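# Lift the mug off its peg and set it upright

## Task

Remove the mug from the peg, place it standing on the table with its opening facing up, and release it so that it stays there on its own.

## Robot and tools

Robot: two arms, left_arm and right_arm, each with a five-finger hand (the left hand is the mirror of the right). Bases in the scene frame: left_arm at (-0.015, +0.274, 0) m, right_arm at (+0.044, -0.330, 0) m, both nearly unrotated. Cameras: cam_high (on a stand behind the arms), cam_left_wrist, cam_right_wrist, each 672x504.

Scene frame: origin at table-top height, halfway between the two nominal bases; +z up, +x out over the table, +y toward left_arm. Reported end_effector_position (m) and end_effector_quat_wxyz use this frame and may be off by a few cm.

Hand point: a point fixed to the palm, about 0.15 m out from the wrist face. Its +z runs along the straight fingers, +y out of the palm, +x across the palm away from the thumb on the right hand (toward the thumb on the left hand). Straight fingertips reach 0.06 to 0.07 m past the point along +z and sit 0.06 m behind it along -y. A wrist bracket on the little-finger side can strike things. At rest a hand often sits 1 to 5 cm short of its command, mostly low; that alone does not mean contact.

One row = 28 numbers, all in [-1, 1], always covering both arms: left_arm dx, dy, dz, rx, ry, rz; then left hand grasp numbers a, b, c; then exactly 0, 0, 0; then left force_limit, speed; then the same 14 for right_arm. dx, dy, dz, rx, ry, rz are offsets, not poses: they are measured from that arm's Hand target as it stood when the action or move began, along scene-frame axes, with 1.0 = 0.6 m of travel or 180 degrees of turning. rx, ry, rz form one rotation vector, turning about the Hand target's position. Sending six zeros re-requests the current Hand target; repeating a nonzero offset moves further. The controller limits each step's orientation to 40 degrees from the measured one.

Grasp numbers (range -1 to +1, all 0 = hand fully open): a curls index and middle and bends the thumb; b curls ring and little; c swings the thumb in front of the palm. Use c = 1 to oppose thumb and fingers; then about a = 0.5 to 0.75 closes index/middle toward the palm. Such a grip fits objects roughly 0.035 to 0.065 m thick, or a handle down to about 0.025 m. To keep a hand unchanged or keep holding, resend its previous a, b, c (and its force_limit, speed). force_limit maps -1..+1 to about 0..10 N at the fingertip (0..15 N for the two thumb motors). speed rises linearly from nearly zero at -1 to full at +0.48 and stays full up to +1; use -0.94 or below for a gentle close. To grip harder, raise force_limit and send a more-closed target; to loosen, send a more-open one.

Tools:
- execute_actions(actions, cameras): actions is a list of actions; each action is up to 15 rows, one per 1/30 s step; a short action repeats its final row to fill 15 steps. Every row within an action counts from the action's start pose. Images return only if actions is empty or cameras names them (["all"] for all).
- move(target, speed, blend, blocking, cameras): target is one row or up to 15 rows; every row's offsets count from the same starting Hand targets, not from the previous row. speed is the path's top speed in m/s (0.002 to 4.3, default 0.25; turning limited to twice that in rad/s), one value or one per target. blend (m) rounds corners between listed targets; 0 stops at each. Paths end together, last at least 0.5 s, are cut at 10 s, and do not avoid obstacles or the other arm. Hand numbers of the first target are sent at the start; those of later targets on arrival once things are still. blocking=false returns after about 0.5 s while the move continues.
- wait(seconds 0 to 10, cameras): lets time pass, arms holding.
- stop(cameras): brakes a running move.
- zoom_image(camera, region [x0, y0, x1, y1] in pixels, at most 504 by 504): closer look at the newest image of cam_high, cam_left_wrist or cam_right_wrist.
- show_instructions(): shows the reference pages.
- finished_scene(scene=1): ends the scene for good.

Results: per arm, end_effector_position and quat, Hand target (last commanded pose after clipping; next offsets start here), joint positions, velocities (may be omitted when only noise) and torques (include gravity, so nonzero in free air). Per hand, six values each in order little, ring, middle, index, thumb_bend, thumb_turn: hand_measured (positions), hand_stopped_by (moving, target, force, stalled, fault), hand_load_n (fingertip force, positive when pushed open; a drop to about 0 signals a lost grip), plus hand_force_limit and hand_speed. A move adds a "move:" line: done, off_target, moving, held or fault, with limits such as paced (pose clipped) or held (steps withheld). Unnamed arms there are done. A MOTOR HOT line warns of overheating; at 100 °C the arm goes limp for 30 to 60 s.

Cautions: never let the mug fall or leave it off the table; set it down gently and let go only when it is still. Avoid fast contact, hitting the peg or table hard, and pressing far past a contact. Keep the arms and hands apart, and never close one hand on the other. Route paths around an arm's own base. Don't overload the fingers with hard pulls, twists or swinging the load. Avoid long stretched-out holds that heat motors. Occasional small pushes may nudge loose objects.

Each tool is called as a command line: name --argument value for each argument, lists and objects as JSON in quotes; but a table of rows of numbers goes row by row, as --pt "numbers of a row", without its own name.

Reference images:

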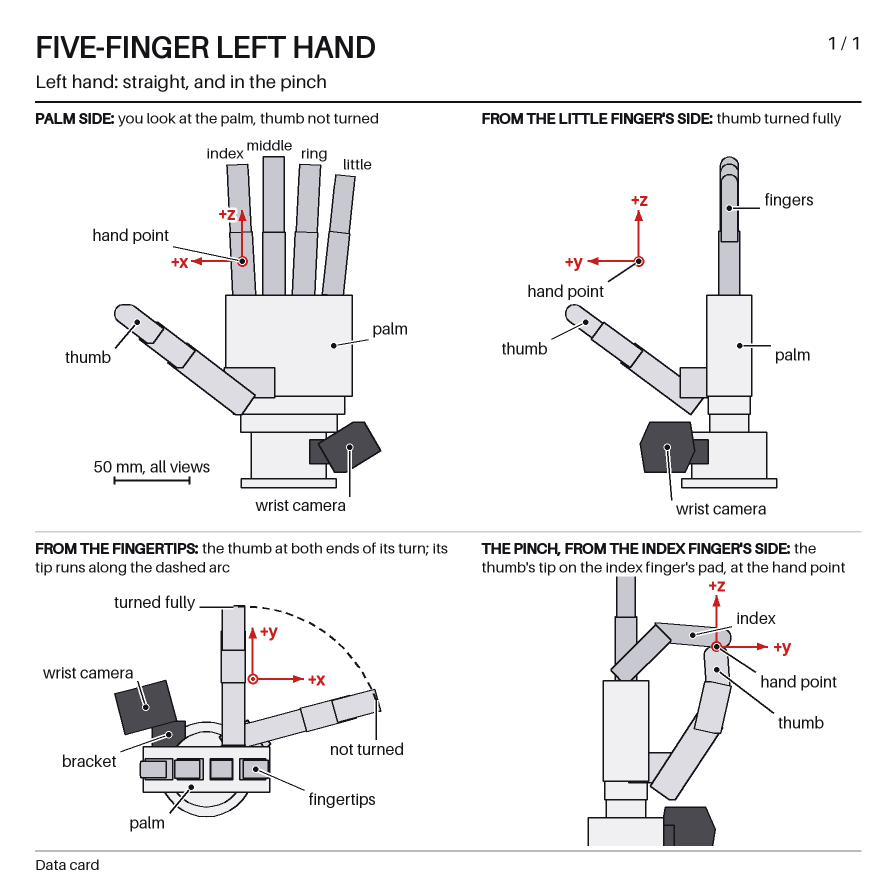

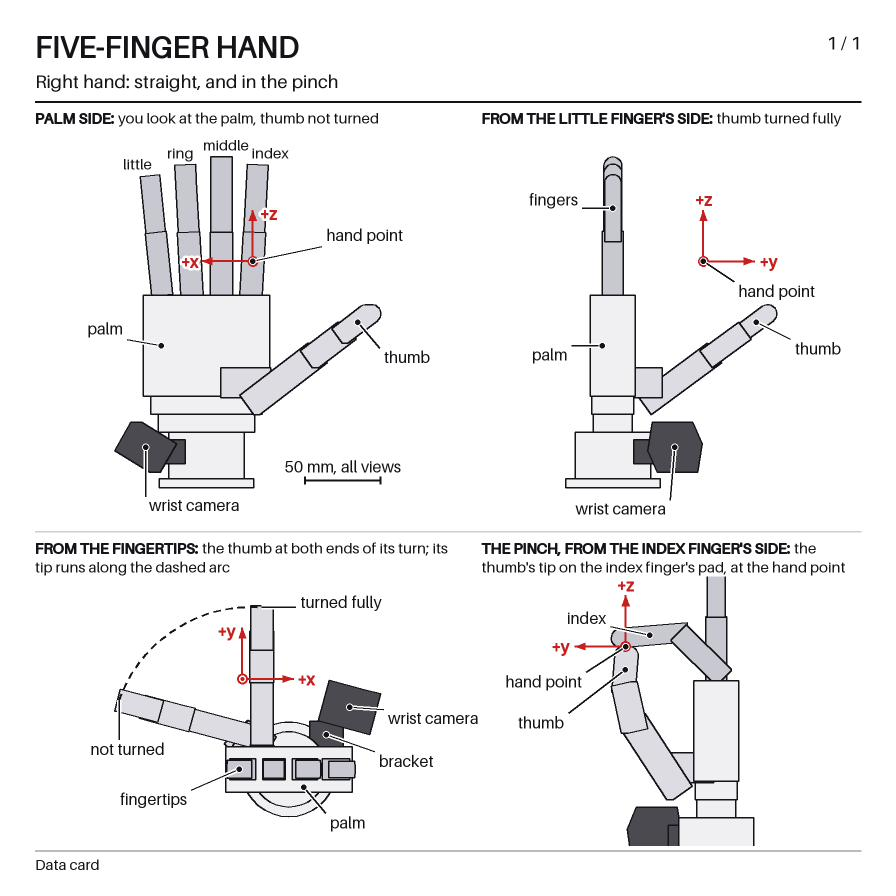

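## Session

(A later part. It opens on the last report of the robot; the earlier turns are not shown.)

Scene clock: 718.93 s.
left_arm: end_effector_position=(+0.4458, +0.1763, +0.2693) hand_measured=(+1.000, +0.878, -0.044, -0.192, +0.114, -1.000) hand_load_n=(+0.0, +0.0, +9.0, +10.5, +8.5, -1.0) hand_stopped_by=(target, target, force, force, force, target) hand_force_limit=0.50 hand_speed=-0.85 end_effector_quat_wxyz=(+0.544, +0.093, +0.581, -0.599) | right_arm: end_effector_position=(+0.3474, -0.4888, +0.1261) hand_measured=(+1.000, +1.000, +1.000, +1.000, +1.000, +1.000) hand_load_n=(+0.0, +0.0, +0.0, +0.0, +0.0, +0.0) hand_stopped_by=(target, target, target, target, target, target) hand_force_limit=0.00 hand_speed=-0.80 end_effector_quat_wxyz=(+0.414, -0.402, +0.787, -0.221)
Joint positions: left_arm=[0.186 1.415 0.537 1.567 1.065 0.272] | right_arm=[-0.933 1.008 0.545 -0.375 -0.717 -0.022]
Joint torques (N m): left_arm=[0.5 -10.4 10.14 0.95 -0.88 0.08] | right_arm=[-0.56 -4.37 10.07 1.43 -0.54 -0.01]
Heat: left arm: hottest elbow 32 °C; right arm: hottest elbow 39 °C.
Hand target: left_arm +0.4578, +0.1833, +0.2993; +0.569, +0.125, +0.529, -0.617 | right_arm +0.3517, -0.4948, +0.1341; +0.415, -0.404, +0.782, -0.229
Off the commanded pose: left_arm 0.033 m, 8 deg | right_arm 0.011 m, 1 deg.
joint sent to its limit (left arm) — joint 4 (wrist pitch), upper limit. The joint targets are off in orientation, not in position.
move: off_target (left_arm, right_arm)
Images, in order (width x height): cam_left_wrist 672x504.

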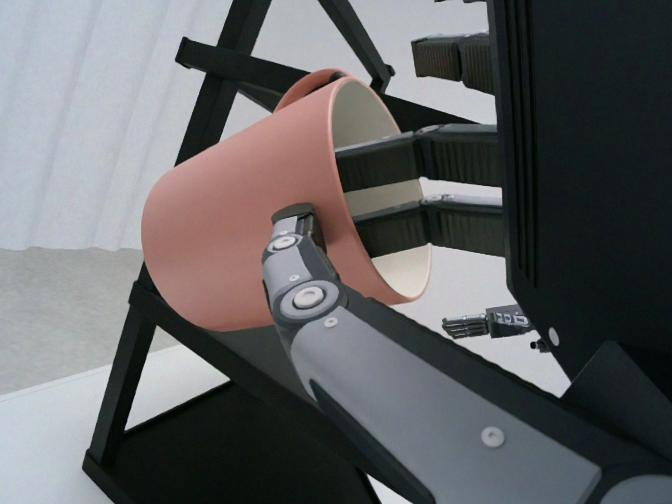

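move --target '[0, 0, 0.02, 0, 0, 0, 0.82,0,1,0,0,0, 0.5, -0.85, 0,0,0,0,0,0, 0,0,0,0,0,0, 0, -0.8]' --speed 0.06 --cameras '["cam_left_wrist", "cam_high"]'

zoom_image --camera "cam_left_wrist" --region '[240, 40, 480, 220]'

zoom_image --camera "cam_high" --region '[320, 90, 440, 200]'

Scene clock: 726.00 s.
left_arm: end_effector_position=(+0.4454, +0.1753, +0.2742) hand_measured=(+1.000, +0.878, -0.044, -0.192, +0.114, -1.000) hand_load_n=(+0.0, +0.0, +8.5, +9.5, +4.5, -1.5) hand_stopped_by=(target, target, force, force, force, target) hand_force_limit=0.50 hand_speed=-0.85 end_effector_quat_wxyz=(+0.539, +0.089, +0.579, -0.605) | right_arm: end_effector_position=(+0.3474, -0.4888, +0.1261) hand_measured=(+1.000, +1.000, +1.000, +1.000, +1.000, +1.000) hand_load_n=(+0.0, -0.5, +0.0, +0.0, +0.0, -0.5) hand_stopped_by=(target, target, target, target, target, target) hand_force_limit=0.00 hand_speed=-0.80 end_effector_quat_wxyz=(+0.414, -0.402, +0.787, -0.221)
Joint positions: left_arm=[0.186 1.409 0.544 1.567 1.065 0.243] | right_arm=[-0.933 1.008 0.545 -0.375 -0.717 -0.022]
Joint torques (N m): left_arm=[0.73 -11.11 10.7 0.94 -0.95 0.12] | right_arm=[-0.79 -4.31 10.06 1.48 -0.55 -0.01]
Heat: left arm: hottest elbow 32 °C; right arm: hottest elbow 39 °C.
Hand target: left_arm +0.4578, +0.1833, +0.3113; +0.569, +0.125, +0.529, -0.617 | right_arm +0.3517, -0.4948, +0.1341; +0.415, -0.404, +0.782, -0.229
Off the commanded pose: left_arm 0.040 m, 8 deg | right_arm 0.011 m, 1 deg.
joint sent to its limit (left arm) — joint 4 (wrist pitch), upper limit. The joint targets are off in orientation, not in position.
move: off_target (left_arm, right_arm)
Images, in order (width x height): cam_high 672x504, cam_left_wrist 672x504.

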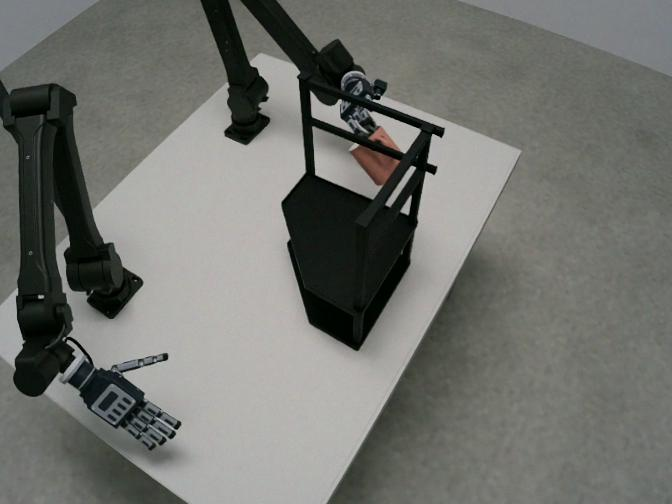

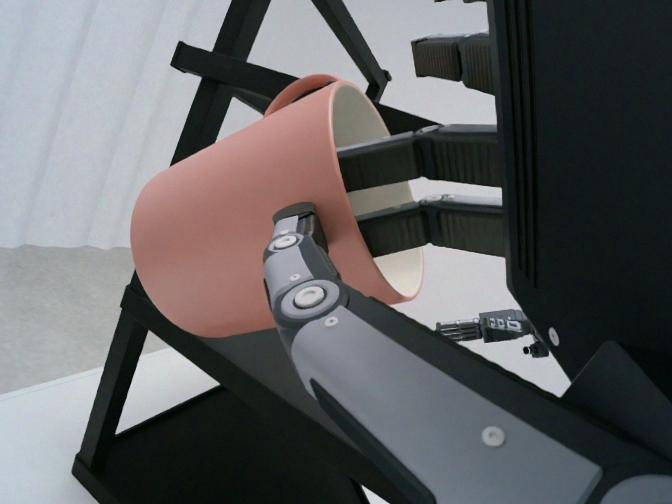

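Scaled by 2.100 from the camera's 672x504 image, which has a finer 960x720 frame.

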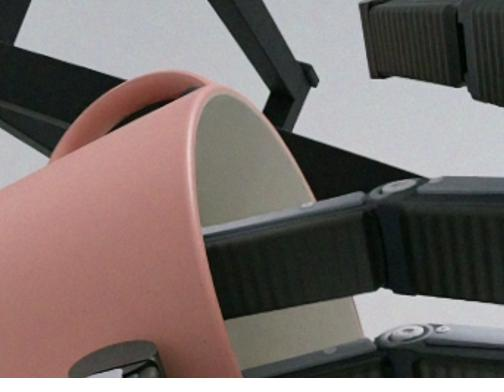

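Scaled by 4.200 from the camera's 672x504 image, which has a finer 960x720 frame.

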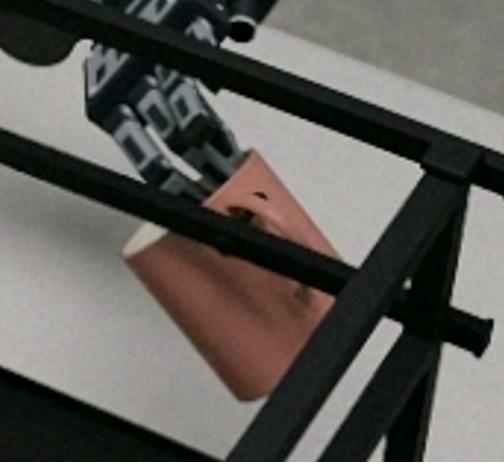

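move --target '[-0.035, 0, -0.022, 0, 0, 0, 0.82,0,1,0,0,0, 0.5, -0.85, 0,0,0,0,0,0, 0,0,0,0,0,0, 0, -0.8]' --speed 0.06 --cameras '["cam_left_wrist", "cam_high"]'

zoom_image --camera "cam_left_wrist" --region '[170, 10, 480, 320]'

zoom_image --camera "cam_high" --region '[320, 90, 440, 200]'

Scene clock: 765.77 s.
left_arm: end_effector_position=(+0.4365, +0.1760, +0.2833) hand_measured=(+1.000, +0.878, -0.044, -0.192, +0.114, -1.000) hand_load_n=(+0.0, +0.0, +5.0, +7.5, +3.0, -2.5) hand_stopped_by=(target, target, force, force, force, target) hand_force_limit=0.50 hand_speed=-0.85 end_effector_quat_wxyz=(+0.546, +0.097, +0.575, -0.601) | right_arm: end_effector_position=(+0.3474, -0.4888, +0.1261) hand_measured=(+1.000, +1.000, +1.000, +1.000, +1.000, +1.000) hand_load_n=(+0.0, +0.0, +0.5, +0.0, +0.0, -0.5) hand_stopped_by=(target, target, target, target, target, target) hand_force_limit=0.00 hand_speed=-0.80 end_effector_quat_wxyz=(+0.414, -0.402, +0.787, -0.221)
Joint positions: left_arm=[0.192 1.371 0.53 1.567 1.07 0.242] | right_arm=[-0.933 1.008 0.545 -0.375 -0.717 -0.022]
Joint torques (N m): left_arm=[0.79 -10.52 6.83 0.92 -0.92 0.36] | right_arm=[-0.32 -4.37 10.03 1.4 -0.52 0.03]
Heat: left arm: hottest elbow 35 °C; right arm: hottest elbow 39 °C.
Hand target: left_arm +0.4368, +0.1831, +0.2980; +0.569, +0.125, +0.529, -0.617 | right_arm +0.3517, -0.4948, +0.1341; +0.415, -0.404, +0.782, -0.229
Off the commanded pose: left_arm 0.016 m, 7 deg | right_arm 0.011 m, 1 deg.
joint sent to its limit (left arm) — joint 4 (wrist pitch), upper limit. The joint targets are off in orientation, not in position.
move: off_target (left_arm, right_arm)
Images, in order (width x height): cam_high 672x504, cam_left_wrist 672x504.

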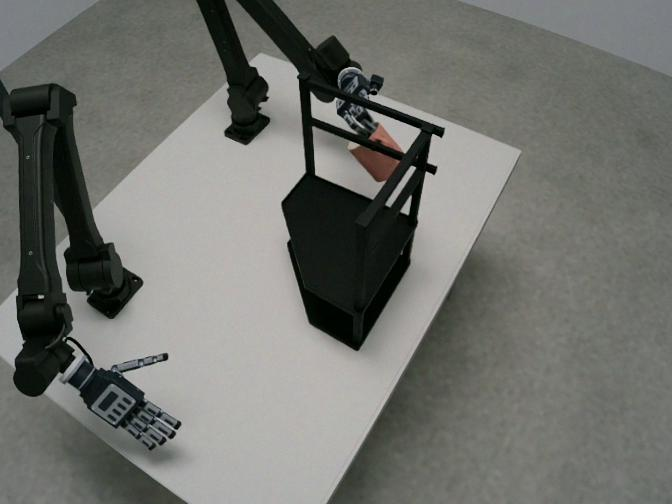

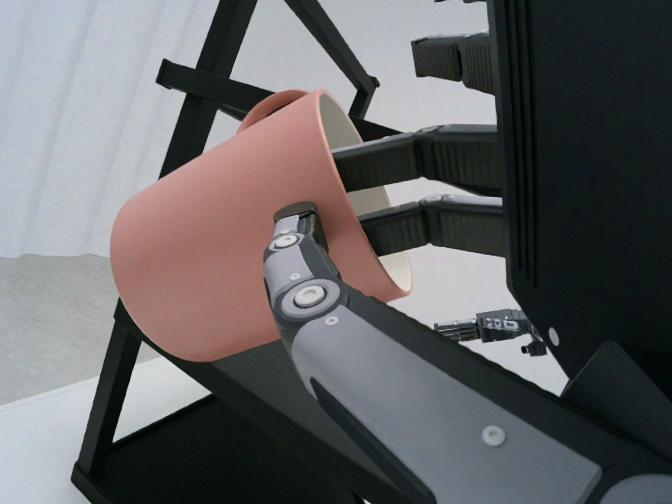

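Scaled by 1.626 from the camera's 672x504 image, which has a finer 960x720 frame.

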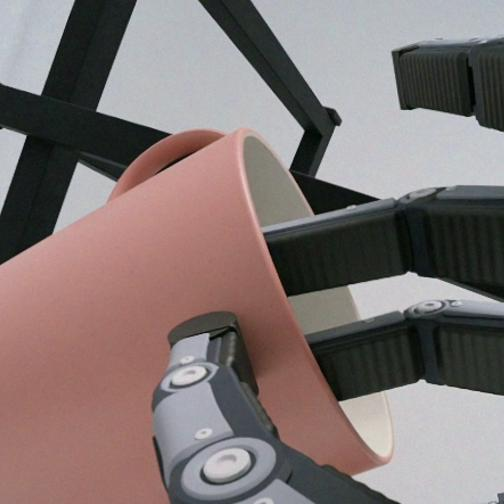

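Scaled by 4.200 from the camera's 672x504 image, which has a finer 960x720 frame.

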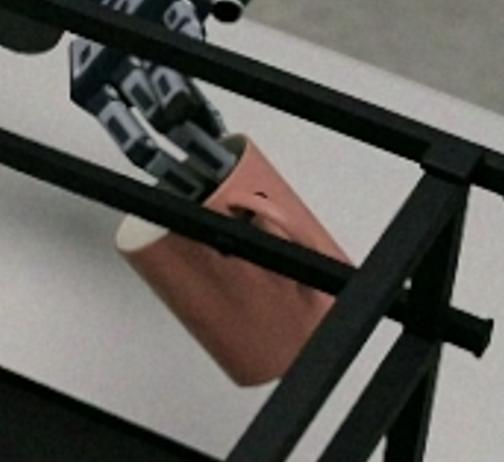

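zoom_image --camera "cam_high" --region '[360, 115, 420, 175]'

Scaled by 8.400 from the camera's 672x504 image, which has a finer 960x720 frame.

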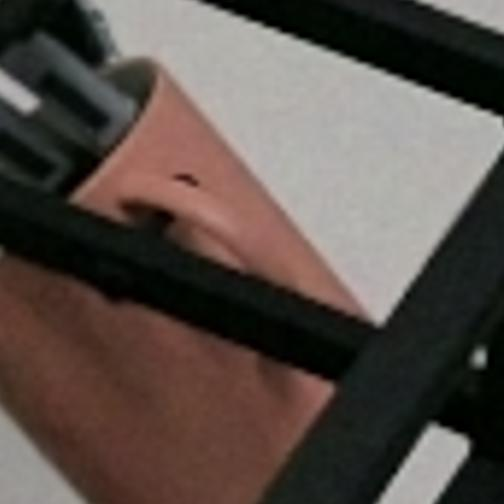

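move --target '[-0.025, 0.0, 0, 0, 0, 0, 0.82,0,1,0,0,0, 0.5, -0.85, 0,0,0,0,0,0, 0,0,0,0,0,0, 0, -0.8]' --speed 0.06 --cameras '["cam_left_wrist", "cam_high"]'

zoom_image --camera "cam_high" --region '[350, 110, 420, 180]'

Scene clock: 803.87 s.
left_arm: end_effector_position=(+0.4231, +0.1772, +0.2871) hand_measured=(+1.000, +0.878, -0.044, -0.192, +0.114, -1.000) hand_load_n=(+0.0, +0.0, +3.0, +7.5, +4.5, -2.0) hand_stopped_by=(target, target, force, force, force, target) hand_force_limit=0.50 hand_speed=-0.85 end_effector_quat_wxyz=(+0.551, +0.098, +0.573, -0.598) | right_arm: end_effector_position=(+0.3474, -0.4888, +0.1261) hand_measured=(+1.000, +1.000, +1.000, +1.000, +1.000, +1.000) hand_load_n=(+0.0, +0.0, +0.0, +0.0, +0.0, +0.0) hand_stopped_by=(target, target, target, target, target, target) hand_force_limit=0.00 hand_speed=-0.80 end_effector_quat_wxyz=(+0.414, -0.402, +0.787, -0.221)
Joint positions: left_arm=[0.201 1.326 0.497 1.567 1.07 0.242] | right_arm=[-0.933 1.008 0.545 -0.375 -0.717 -0.022]
Joint torques (N m): left_arm=[0.67 -9.76 6.54 0.9 -0.73 0.29] | right_arm=[-0.73 -4.19 10.1 1.5 -0.53 0]
Heat: left arm: hottest elbow 31 °C; right arm: hottest elbow 39 °C.
Hand target: left_arm +0.4218, +0.1833, +0.2982; +0.569, +0.125, +0.529, -0.617 | right_arm +0.3517, -0.4948, +0.1341; +0.415, -0.404, +0.782, -0.229
Off the commanded pose: left_arm 0.012 m, 7 deg | right_arm 0.011 m, 1 deg.
joint sent to its limit (left arm) — joint 4 (wrist pitch), upper limit. The joint targets are off in orientation, not in position.
move: off_target (left_arm, right_arm)
Images, in order (width x height): cam_high 672x504, cam_left_wrist 672x504.

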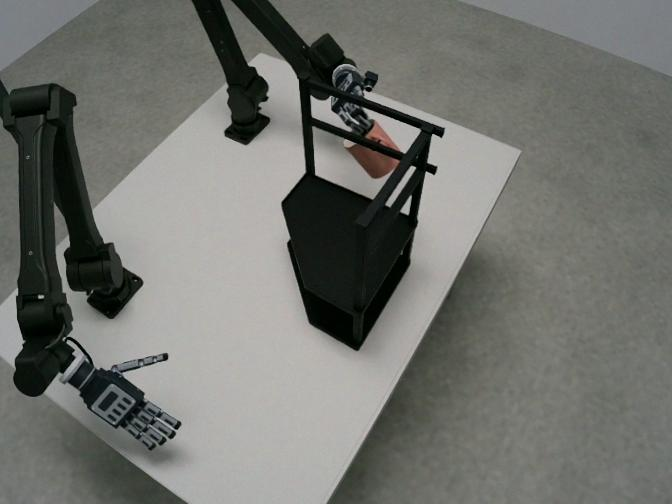

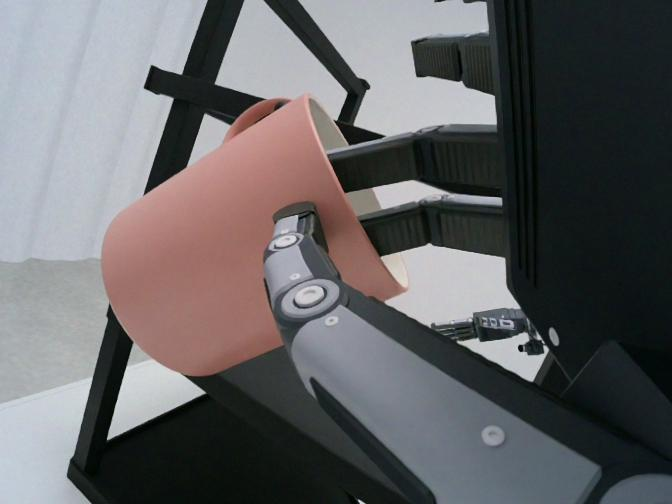

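Scaled by 7.200 from the camera's 672x504 image, which has a finer 960x720 frame.

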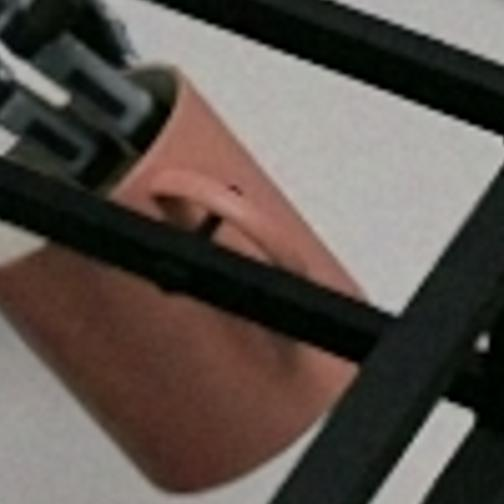

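move --target '[0, 0.05, 0.005, 0, 0, 0, 0.82,0,1,0,0,0, 0.5, -0.85, 0,0,0,0,0,0, 0,0,0,0,0,0, 0, -0.8]' --speed 0.05 --cameras '["cam_left_wrist", "cam_high"]'

zoom_image --camera "cam_high" --region '[350, 110, 420, 180]'

Scene clock: 814.57 s.
left_arm: end_effector_position=(+0.4193, +0.2072, +0.2782) hand_measured=(+1.000, +0.878, -0.044, -0.194, +0.114, -1.000) hand_load_n=(+0.0, +0.0, +6.0, +3.5, +7.0, -1.5) hand_stopped_by=(target, target, force, force, force, target) hand_force_limit=0.50 hand_speed=-0.85 end_effector_quat_wxyz=(+0.545, +0.081, +0.593, -0.586) | right_arm: end_effector_position=(+0.3474, -0.4888, +0.1261) hand_measured=(+1.000, +1.000, +1.000, +1.000, +1.000, +1.000) hand_load_n=(+0.0, +0.0, +0.0, +0.0, +0.0, +0.0) hand_stopped_by=(target, target, target, target, target, target) hand_force_limit=0.00 hand_speed=-0.80 end_effector_quat_wxyz=(+0.414, -0.402, +0.787, -0.221)
Joint positions: left_arm=[0.29 1.318 0.492 1.558 1.134 0.202] | right_arm=[-0.933 1.008 0.545 -0.375 -0.717 -0.022]
Joint torques (N m): left_arm=[0.44 -9.82 8.25 1.21 -0.94 0.16] | right_arm=[-0.73 -4.54 10.11 1.5 -0.56 0.01]
Heat: left arm: hottest elbow 31 °C; right arm: hottest elbow 39 °C.
Hand target: left_arm +0.4218, +0.2131, +0.3010; +0.569, +0.125, +0.529, -0.617 | right_arm +0.3517, -0.4948, +0.1341; +0.415, -0.404, +0.782, -0.229
Off the commanded pose: left_arm 0.024 m, 10 deg | right_arm 0.011 m, 1 deg.
joint sent to its limit (left arm) — joint 4 (wrist pitch), upper limit. The joint targets are off in orientation, not in position.
move: off_target (left_arm, right_arm)
Images, in order (width x height): cam_high 672x504, cam_left_wrist 672x504.

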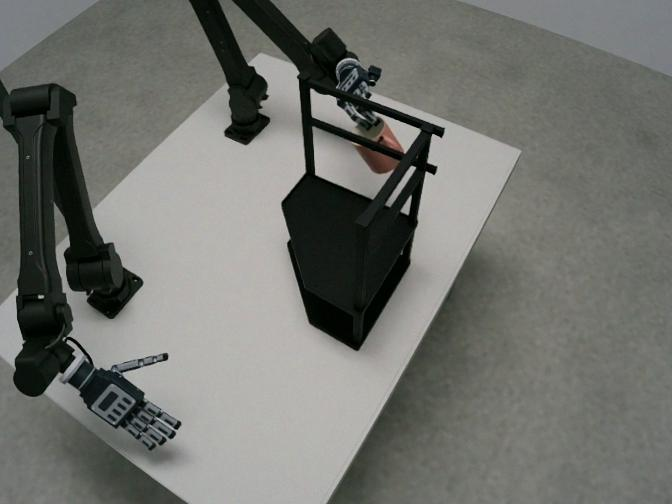

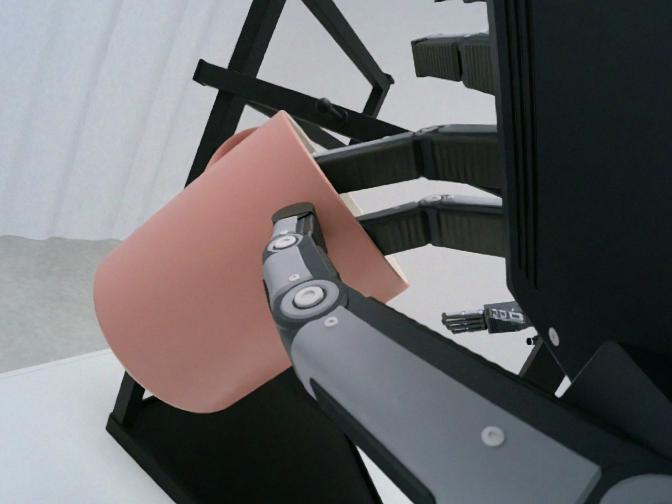

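Scaled by 7.200 from the camera's 672x504 image, which has a finer 960x720 frame.

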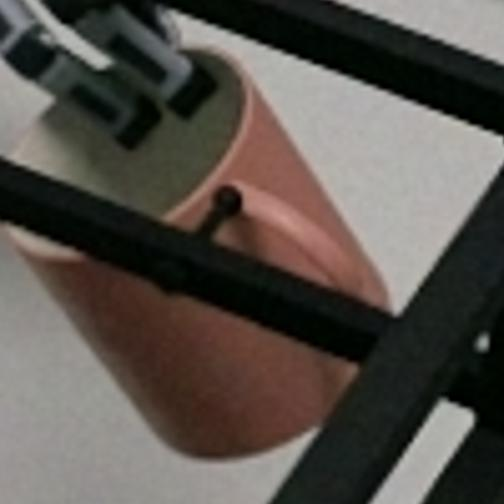

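move --target '[-0.02, 0.09, 0.0, 0, 0, 0, 0.82,0,1,0,0,0, 0.5, -0.85, 0,0,0,0,0,0, 0,0,0,0,0,0, 0, -0.8]' --speed 0.1 --cameras '["cam_left_wrist", "cam_high"]'

zoom_image --camera "cam_high" --region '[320, 60, 440, 180]'

Scene clock: 843.10 s.
left_arm: end_effector_position=(+0.4071, +0.2611, +0.2725) hand_measured=(+1.000, +0.878, -0.044, -0.194, +0.114, -1.000) hand_load_n=(+0.0, +0.0, +5.0, +3.5, +7.5, -1.0) hand_stopped_by=(target, target, force, force, force, target) hand_force_limit=0.50 hand_speed=-0.85 end_effector_quat_wxyz=(+0.544, +0.051, +0.620, -0.563) | right_arm: end_effector_position=(+0.3474, -0.4888, +0.1261) hand_measured=(+1.000, +1.000, +1.000, +1.000, +1.000, +1.000) hand_load_n=(+0.0, +0.0, +0.0, +0.0, +0.0, +0.0) hand_stopped_by=(target, target, target, target, target, target) hand_force_limit=0.00 hand_speed=-0.80 end_effector_quat_wxyz=(+0.414, -0.402, +0.787, -0.221)
Joint positions: left_arm=[0.45 1.292 0.492 1.558 1.237 0.121] | right_arm=[-0.933 1.008 0.545 -0.375 -0.717 -0.022]
Joint torques (N m): left_arm=[0.44 -10.23 8.95 1.1 -1.02 0.16] | right_arm=[-0.73 -4.54 10.09 1.4 -0.53 0]
Heat: left arm: hottest elbow 31 °C; right arm: hottest elbow 39 °C.
Hand target: left_arm +0.4098, +0.2672, +0.3011; +0.569, +0.125, +0.529, -0.617 | right_arm +0.3517, -0.4948, +0.1341; +0.415, -0.404, +0.782, -0.229
Off the commanded pose: left_arm 0.029 m, 15 deg | right_arm 0.011 m, 1 deg.
joint sent to its limit (left arm) — joint 4 (wrist pitch), upper limit. The joint targets are off in orientation, not in position.
move: off_target (left_arm, right_arm)
Images, in order (width x height): cam_high 672x504, cam_left_wrist 672x504.

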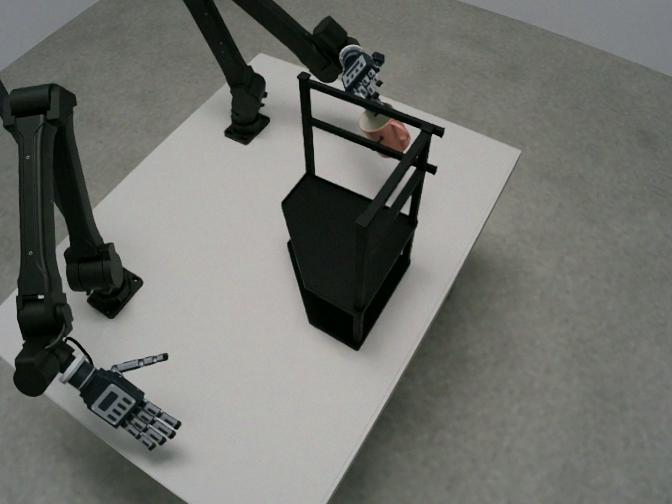

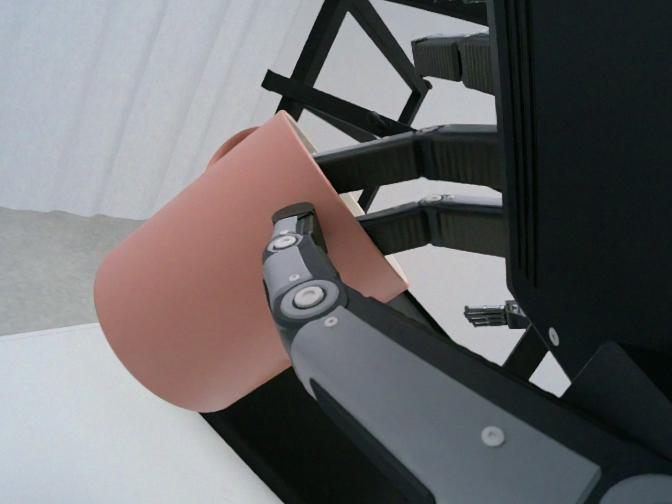

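Scaled by 4.200 from the camera's 672x504 image, which has a finer 960x720 frame.

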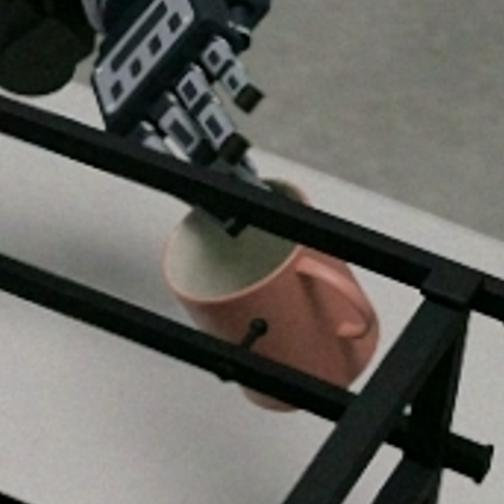

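move --target '[0.004, -0.002, -0.127, -0.0815, 0.2128, 0.0221, 0.82,0,1,0,0,0, 0.5, -0.85, 0,0,0,0,0,0, 0,0,0,0,0,0, 0, -0.8]' --speed 0.13 --cameras '["cam_left_wrist", "cam_high"]'

zoom_image --camera "cam_high" --region '[320, 60, 440, 180]'

Scene clock: 862.90 s.
left_arm: end_effector_position=(+0.4083, +0.2600, +0.2170) hand_measured=(+1.000, +0.878, -0.044, -0.194, +0.114, -1.000) hand_load_n=(+0.0, +0.0, +5.0, +4.5, +7.5, -2.0) hand_stopped_by=(target, target, force, force, force, target) hand_force_limit=0.50 hand_speed=-0.85 end_effector_quat_wxyz=(+0.389, -0.169, +0.615, -0.664) | right_arm: end_effector_position=(+0.3474, -0.4888, +0.1261) hand_measured=(+1.000, +1.000, +1.000, +1.000, +1.000, +1.000) hand_load_n=(+0.0, +0.0, +0.0, +0.0, +0.0, +0.0) hand_stopped_by=(target, target, target, target, target, target) hand_force_limit=0.00 hand_speed=-0.80 end_effector_quat_wxyz=(+0.414, -0.402, +0.787, -0.221)
Joint positions: left_arm=[0.458 1.398 0.475 1.424 1.175 -0.207] | right_arm=[-0.933 1.008 0.545 -0.375 -0.717 -0.022]
Joint torques (N m): left_arm=[0.62 -8.53 6.9 1.28 -0.99 -0.1] | right_arm=[-0.85 -4.07 10.11 1.47 -0.53 -0.02]
Heat: left arm: hottest elbow 31 °C; right arm: hottest elbow 39 °C.
Hand target: left_arm +0.4123, +0.2661, +0.2250; +0.396, -0.174, +0.608, -0.665 | right_arm +0.3517, -0.4948, +0.1341; +0.415, -0.404, +0.782, -0.229
Off the commanded pose: left_arm 0.011 m, 1 deg | right_arm 0.011 m, 1 deg.
move: off_target (left_arm, right_arm)
Images, in order (width x height): cam_high 672x504, cam_left_wrist 672x504.

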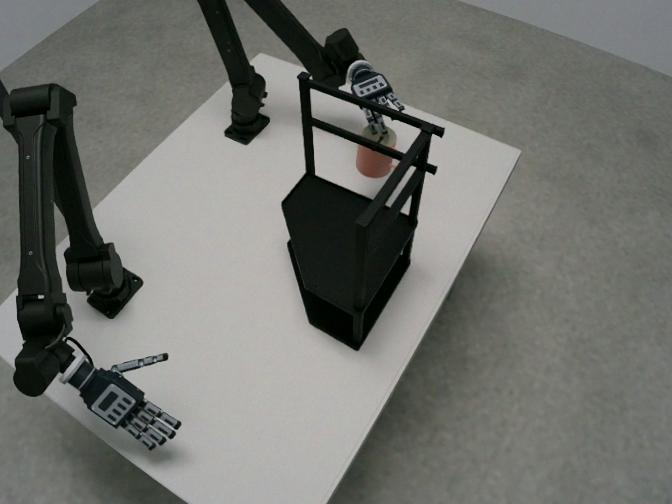

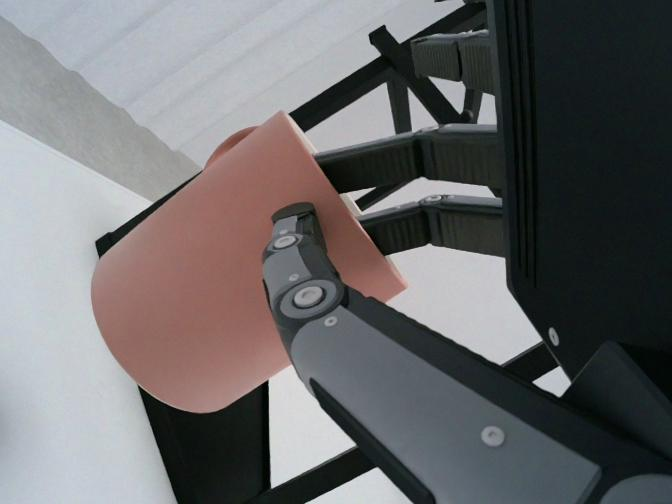

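Scaled by 4.200 from the camera's 672x504 image, which has a finer 960x720 frame.

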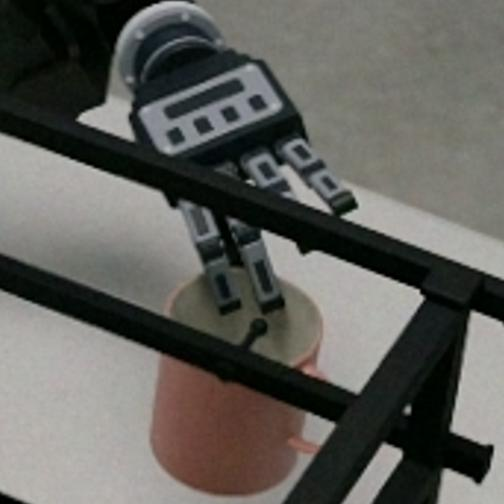

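move --target '[0, 0.02, -0.2, 0, 0, 0, 0.82,0,1,0,0,0, 0.5, -0.85, 0,0,0,0,0,0, 0,0,0,0,0,0, 0, -0.8]' --speed 0.13 --cameras '["cam_left_wrist", "cam_high"]'

zoom_image --camera "cam_high" --region '[320, 90, 440, 210]'

Scene clock: 872.23 s.
left_arm: end_effector_position=(+0.4074, +0.2712, +0.0967) hand_measured=(+1.000, +0.878, -0.044, -0.194, +0.114, -1.000) hand_load_n=(+0.0, +0.0, +5.0, +4.0, +7.5, -1.5) hand_stopped_by=(target, target, force, force, force, target) hand_force_limit=0.50 hand_speed=-0.85 end_effector_quat_wxyz=(+0.364, -0.206, +0.643, -0.641) | right_arm: end_effector_position=(+0.3474, -0.4888, +0.1261) hand_measured=(+1.000, +1.000, +1.000, +1.000, +1.000, +1.000) hand_load_n=(+0.0, +0.0, +0.0, +0.0, -0.5, -0.5) hand_stopped_by=(target, target, target, target, target, target) hand_force_limit=0.00 hand_speed=-0.80 end_effector_quat_wxyz=(+0.414, -0.402, +0.787, -0.221)
Joint positions: left_arm=[0.478 1.724 0.429 1.54 1.201 -0.022] | right_arm=[-0.933 1.008 0.545 -0.375 -0.717 -0.022]
Joint torques (N m): left_arm=[0.56 -10.99 4.33 2.14 -0.22 0.21] | right_arm=[-1.03 -4.25 10.04 1.42 -0.53 0.01]
Heat: left arm: hottest elbow 31 °C; right arm: hottest elbow 39 °C.
Hand target: left_arm +0.4122, +0.2781, +0.1049; +0.396, -0.174, +0.608, -0.665 | right_arm +0.3517, -0.4948, +0.1341; +0.415, -0.404, +0.782, -0.229
Off the commanded pose: left_arm 0.012 m, 7 deg | right_arm 0.011 m, 1 deg.
joint sent to its limit (left arm) — joint 4 (wrist pitch), upper limit. The joint targets are off in orientation, not in position.
move: off_target (left_arm, right_arm)
Images, in order (width x height): cam_high 672x504, cam_left_wrist 672x504.

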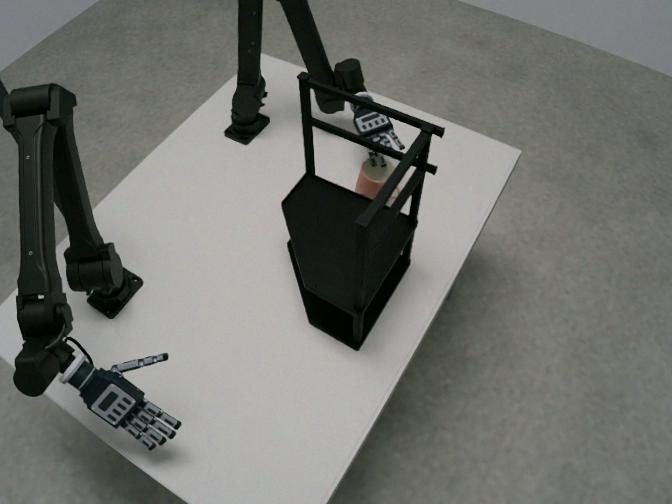

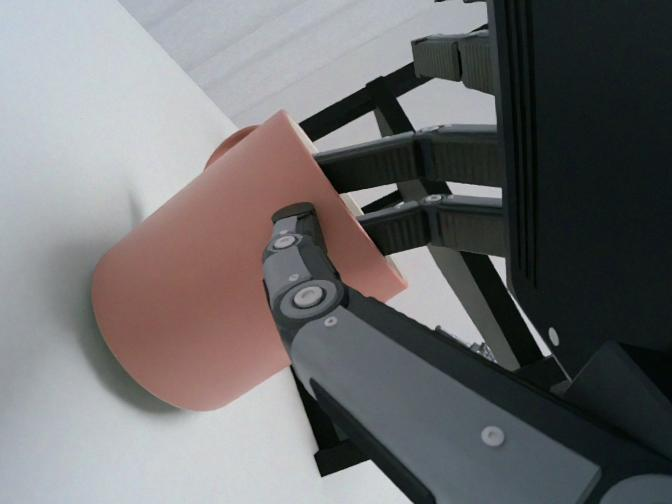

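Scaled by 4.200 from the camera's 672x504 image, which has a finer 960x720 frame.

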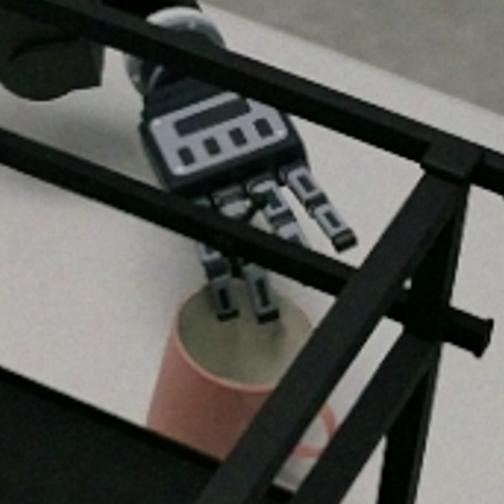

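move --target '[0.04, 0, -0.042, 0, 0, 0, 0.82,0,1,0,0,0, 0.5, -0.85, 0,0,0,0,0,0, 0,0,0,0,0,0, 0, -0.8]' --speed 0.05 --cameras '["cam_left_wrist"]'

Scene clock: 884.47 s.
left_arm: end_effector_position=(+0.4267, +0.2752, +0.0867) hand_measured=(+1.000, +0.878, -0.044, -0.194, +0.114, -1.000) hand_load_n=(+0.0, +0.0, +4.5, +5.0, +4.5, -1.5) hand_stopped_by=(target, target, force, force, force, target) hand_force_limit=0.50 hand_speed=-0.85 end_effector_quat_wxyz=(+0.376, -0.195, +0.644, -0.637) | right_arm: end_effector_position=(+0.3474, -0.4888, +0.1261) hand_measured=(+1.000, +1.000, +1.000, +1.000, +1.000, +1.000) hand_load_n=(+0.0, +0.0, +0.0, +0.0, +0.5, +0.0) hand_stopped_by=(target, target, target, target, target, target) hand_force_limit=0.00 hand_speed=-0.80 end_effector_quat_wxyz=(+0.414, -0.402, +0.787, -0.221)
Joint positions: left_arm=[0.462 1.791 0.476 1.567 1.182 0.005] | right_arm=[-0.933 1.008 0.545 -0.375 -0.717 -0.022]
Joint torques (N m): left_arm=[-0.79 -8.7 5.11 1.22 -0.61 0.41] | right_arm=[-0.44 -4.42 10.06 1.4 -0.54 0]
Heat: left arm: hottest elbow 30 °C; right arm: hottest elbow 39 °C.
Hand target: left_arm +0.4362, +0.2780, +0.0797; +0.396, -0.174, +0.608, -0.665 | right_arm +0.3517, -0.4948, +0.1341; +0.415, -0.404, +0.782, -0.229
Off the commanded pose: left_arm 0.012 m, 6 deg | right_arm 0.011 m, 1 deg.
joint sent to its limit (left arm) — joint 4 (wrist pitch), upper limit. The joint targets are off in orientation, not in position.
move: off_target (left_arm, right_arm)
Images, in order (width x height): cam_left_wrist 672x504.

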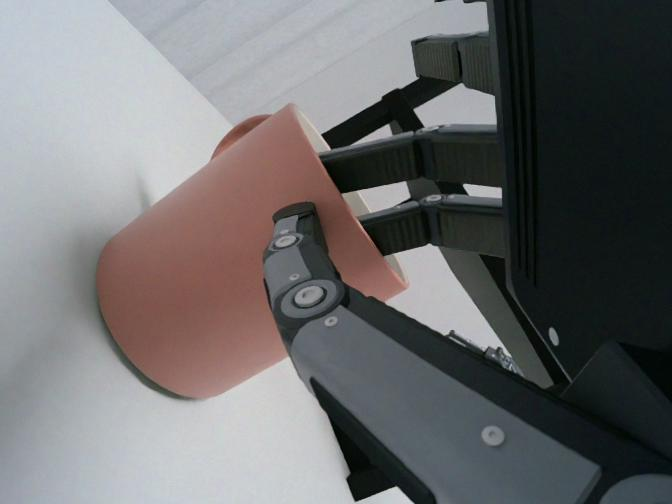

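zoom_image --camera "cam_left_wrist" --region '[60, 80, 420, 430]'

wait --seconds 0 --cameras '["cam_high"]'

zoom_image --camera "cam_high" --region '[320, 90, 440, 210]'

Scaled by 1.400 from the camera's 672x504 image, which has a finer 960x720 frame.

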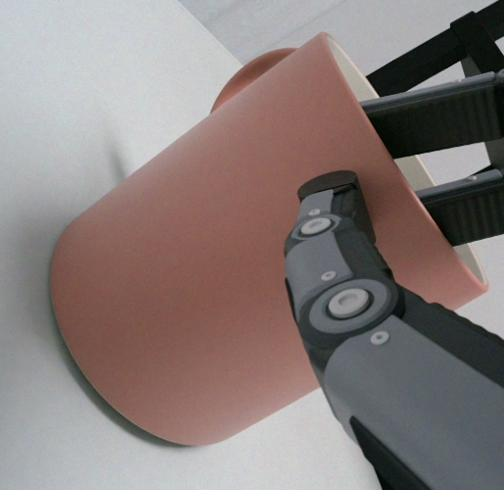

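Scene clock: 887.87 s.
left_arm: end_effector_position=(+0.4267, +0.2752, +0.0866) hand_measured=(+1.000, +0.878, -0.044, -0.194, +0.114, -1.000) hand_load_n=(+0.0, +0.0, +4.5, +5.5, +5.0, -1.5) hand_stopped_by=(target, target, force, force, force, target) hand_force_limit=0.50 hand_speed=-0.85 end_effector_quat_wxyz=(+0.376, -0.195, +0.644, -0.637) | right_arm: end_effector_position=(+0.3474, -0.4888, +0.1261) hand_measured=(+1.000, +1.000, +1.000, +1.000, +1.000, +1.000) hand_load_n=(+0.0, +0.0, +0.0, +0.0, +0.0, -0.5) hand_stopped_by=(target, target, target, target, target, target) hand_force_limit=0.00 hand_speed=-0.80 end_effector_quat_wxyz=(+0.414, -0.402, +0.787, -0.221)
Joint positions: left_arm=[0.462 1.792 0.476 1.567 1.182 0.005] | right_arm=[-0.933 1.008 0.545 -0.375 -0.717 -0.022]
Joint torques (N m): left_arm=[-0.67 -8.76 5.12 1.21 -0.61 0.41] | right_arm=[-0.79 -4.37 10.1 1.44 -0.53 0.01]
Heat: left arm: hottest elbow 30 °C; right arm: hottest elbow 39 °C.
Hand target: left_arm +0.4361, +0.2780, +0.0796; +0.396, -0.174, +0.608, -0.665 | right_arm +0.3517, -0.4948, +0.1341; +0.415, -0.404, +0.782, -0.229
Off the commanded pose: left_arm 0.012 m, 6 deg | right_arm 0.011 m, 1 deg.
Images, in order (width x height): cam_high 672x504.

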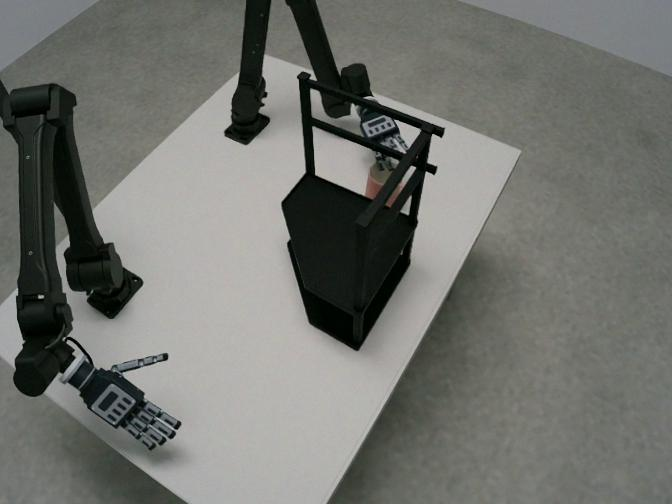

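Scaled by 4.200 from the camera's 672x504 image, which has a finer 960x720 frame.

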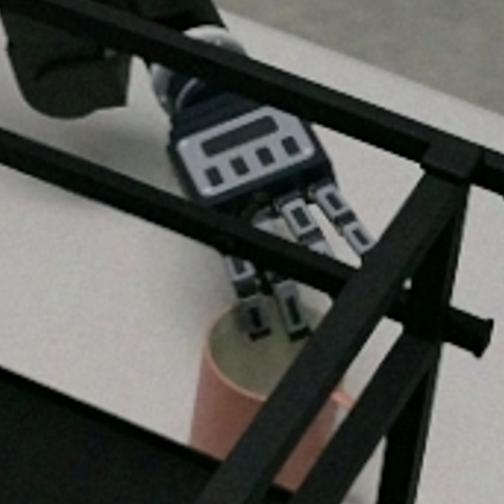

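move --target '[0, 0, -0.022, 0, 0, 0, 0.82,0,1,0,0,0, 0.5, -0.85, 0,0,0,0,0,0, 0,0,0,0,0,0, 0, -0.8]' --speed 0.04 --cameras '["cam_left_wrist"]'

zoom_image --camera "cam_left_wrist" --region '[60, 80, 420, 430]'

Scene clock: 892.80 s.
left_arm: end_effector_position=(+0.4292, +0.2745, +0.0840) hand_measured=(+1.000, +0.878, -0.044, -0.194, +0.112, -1.000) hand_load_n=(+0.0, +0.0, +5.5, +6.0, +1.0, -2.5) hand_stopped_by=(target, target, force, force, force, target) hand_force_limit=0.50 hand_speed=-0.85 end_effector_quat_wxyz=(+0.379, -0.189, +0.646, -0.635) | right_arm: end_effector_position=(+0.3474, -0.4888, +0.1261) hand_measured=(+1.000, +1.000, +1.000, +1.000, +1.000, +1.000) hand_load_n=(+0.0, +0.0, +0.0, +0.0, +0.0, +0.0) hand_stopped_by=(target, target, target, target, target, target) hand_force_limit=0.00 hand_speed=-0.80 end_effector_quat_wxyz=(+0.414, -0.402, +0.787, -0.221)
Joint positions: left_arm=[0.456 1.803 0.482 1.571 1.182 0.021] | right_arm=[-0.933 1.008 0.545 -0.375 -0.717 -0.022]
Joint torques (N m): left_arm=[-0.32 -7.12 4.62 1.07 -0.56 0.54] | right_arm=[-0.91 -4.25 9.96 1.46 -0.53 0.01]
Heat: left arm: hottest elbow 30 °C; right arm: hottest elbow 39 °C.
Hand target: left_arm +0.4362, +0.2780, +0.0665; +0.396, -0.174, +0.608, -0.665 | right_arm +0.3517, -0.4948, +0.1341; +0.415, -0.404, +0.782, -0.229
Off the commanded pose: left_arm 0.019 m, 6 deg | right_arm 0.011 m, 1 deg.
joint read past its limit (left arm) — joint 4 (wrist pitch), upper limit.
joint sent to its limit (left arm) — joint 4 (wrist pitch), upper limit. The joint targets are off in orientation, not in position.
move: off_target (left_arm, right_arm)
Images, in order (width x height): cam_left_wrist 672x504.

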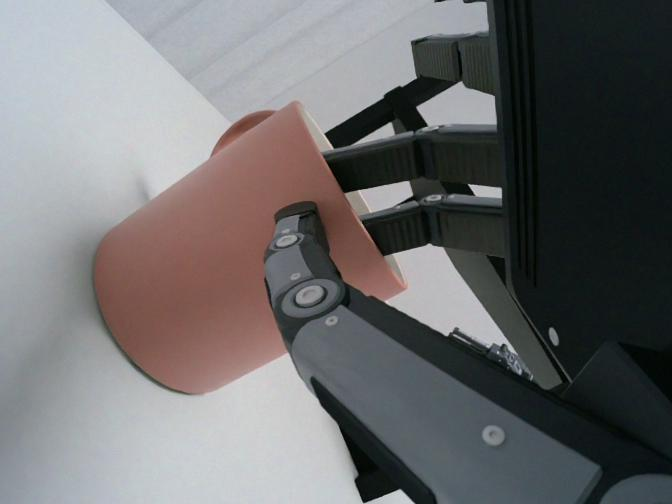

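Scaled by 1.400 from the camera's 672x504 image, which has a finer 960x720 frame.

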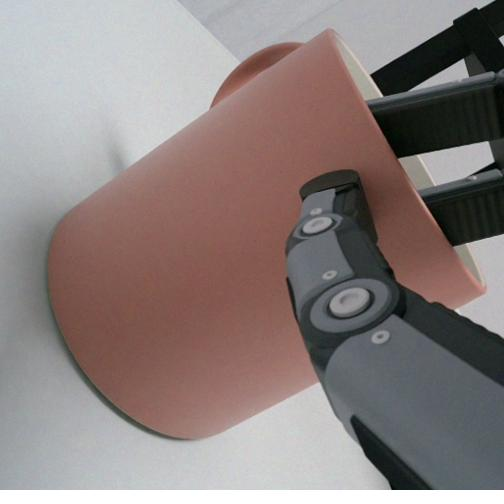

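move --target '[0, 0, 0.025, 0, 0, 0, 0.82,0,1,0,0,0, 0.5, -0.85, 0,0,0,0,0,0, 0,0,0,0,0,0, 0, -0.8]' --speed 0.04 --cameras '["cam_left_wrist"]'

zoom_image --camera "cam_left_wrist" --region '[60, 80, 420, 430]'

Scene clock: 900.73 s.
left_arm: end_effector_position=(+0.4293, +0.2745, +0.0842) hand_measured=(+1.000, +0.878, -0.044, -0.194, +0.112, -1.000) hand_load_n=(+0.0, +0.0, +5.0, +6.0, +1.0, -2.5) hand_stopped_by=(target, target, force, force, force, target) hand_force_limit=0.50 hand_speed=-0.85 end_effector_quat_wxyz=(+0.379, -0.189, +0.646, -0.635) | right_arm: end_effector_position=(+0.3474, -0.4888, +0.1261) hand_measured=(+1.000, +1.000, +1.000, +1.000, +1.000, +1.000) hand_load_n=(+0.0, +0.0, +0.0, +0.0, +0.0, +0.0) hand_stopped_by=(target, target, target, target, target, target) hand_force_limit=0.00 hand_speed=-0.80 end_effector_quat_wxyz=(+0.414, -0.402, +0.787, -0.221)
Joint positions: left_arm=[0.456 1.802 0.482 1.571 1.182 0.022] | right_arm=[-0.933 1.008 0.545 -0.375 -0.717 -0.022]
Joint torques (N m): left_arm=[-0.26 -10.05 4.74 1.07 -0.57 0.18] | right_arm=[-0.62 -4.25 10.06 1.55 -0.53 0]
Heat: left arm: hottest elbow 30 °C; right arm: hottest elbow 39 °C.
Hand target: left_arm +0.4362, +0.2781, +0.0816; +0.396, -0.174, +0.608, -0.665 | right_arm +0.3517, -0.4948, +0.1341; +0.415, -0.404, +0.782, -0.229
Off the commanded pose: left_arm 0.008 m, 6 deg | right_arm 0.011 m, 1 deg.
joint read past its limit (left arm) — joint 4 (wrist pitch), upper limit.
joint sent to its limit (left arm) — joint 4 (wrist pitch), upper limit. The joint targets are off in orientation, not in position.
move: off_target (left_arm, right_arm)
Images, in order (width x height): cam_left_wrist 672x504.

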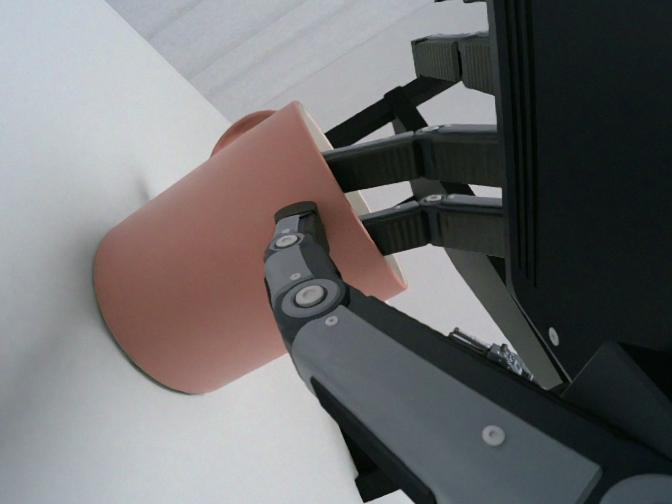

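Scaled by 1.400 from the camera's 672x504 image, which has a finer 960x720 frame.

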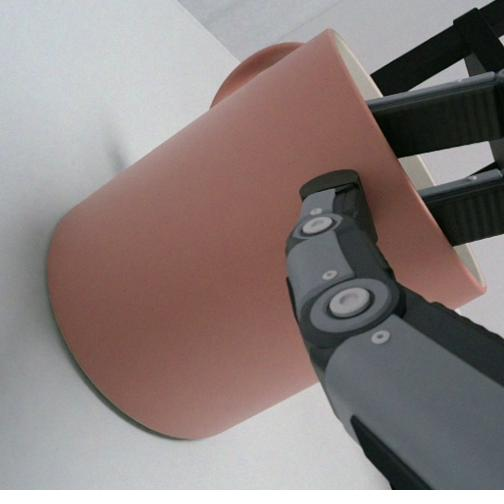

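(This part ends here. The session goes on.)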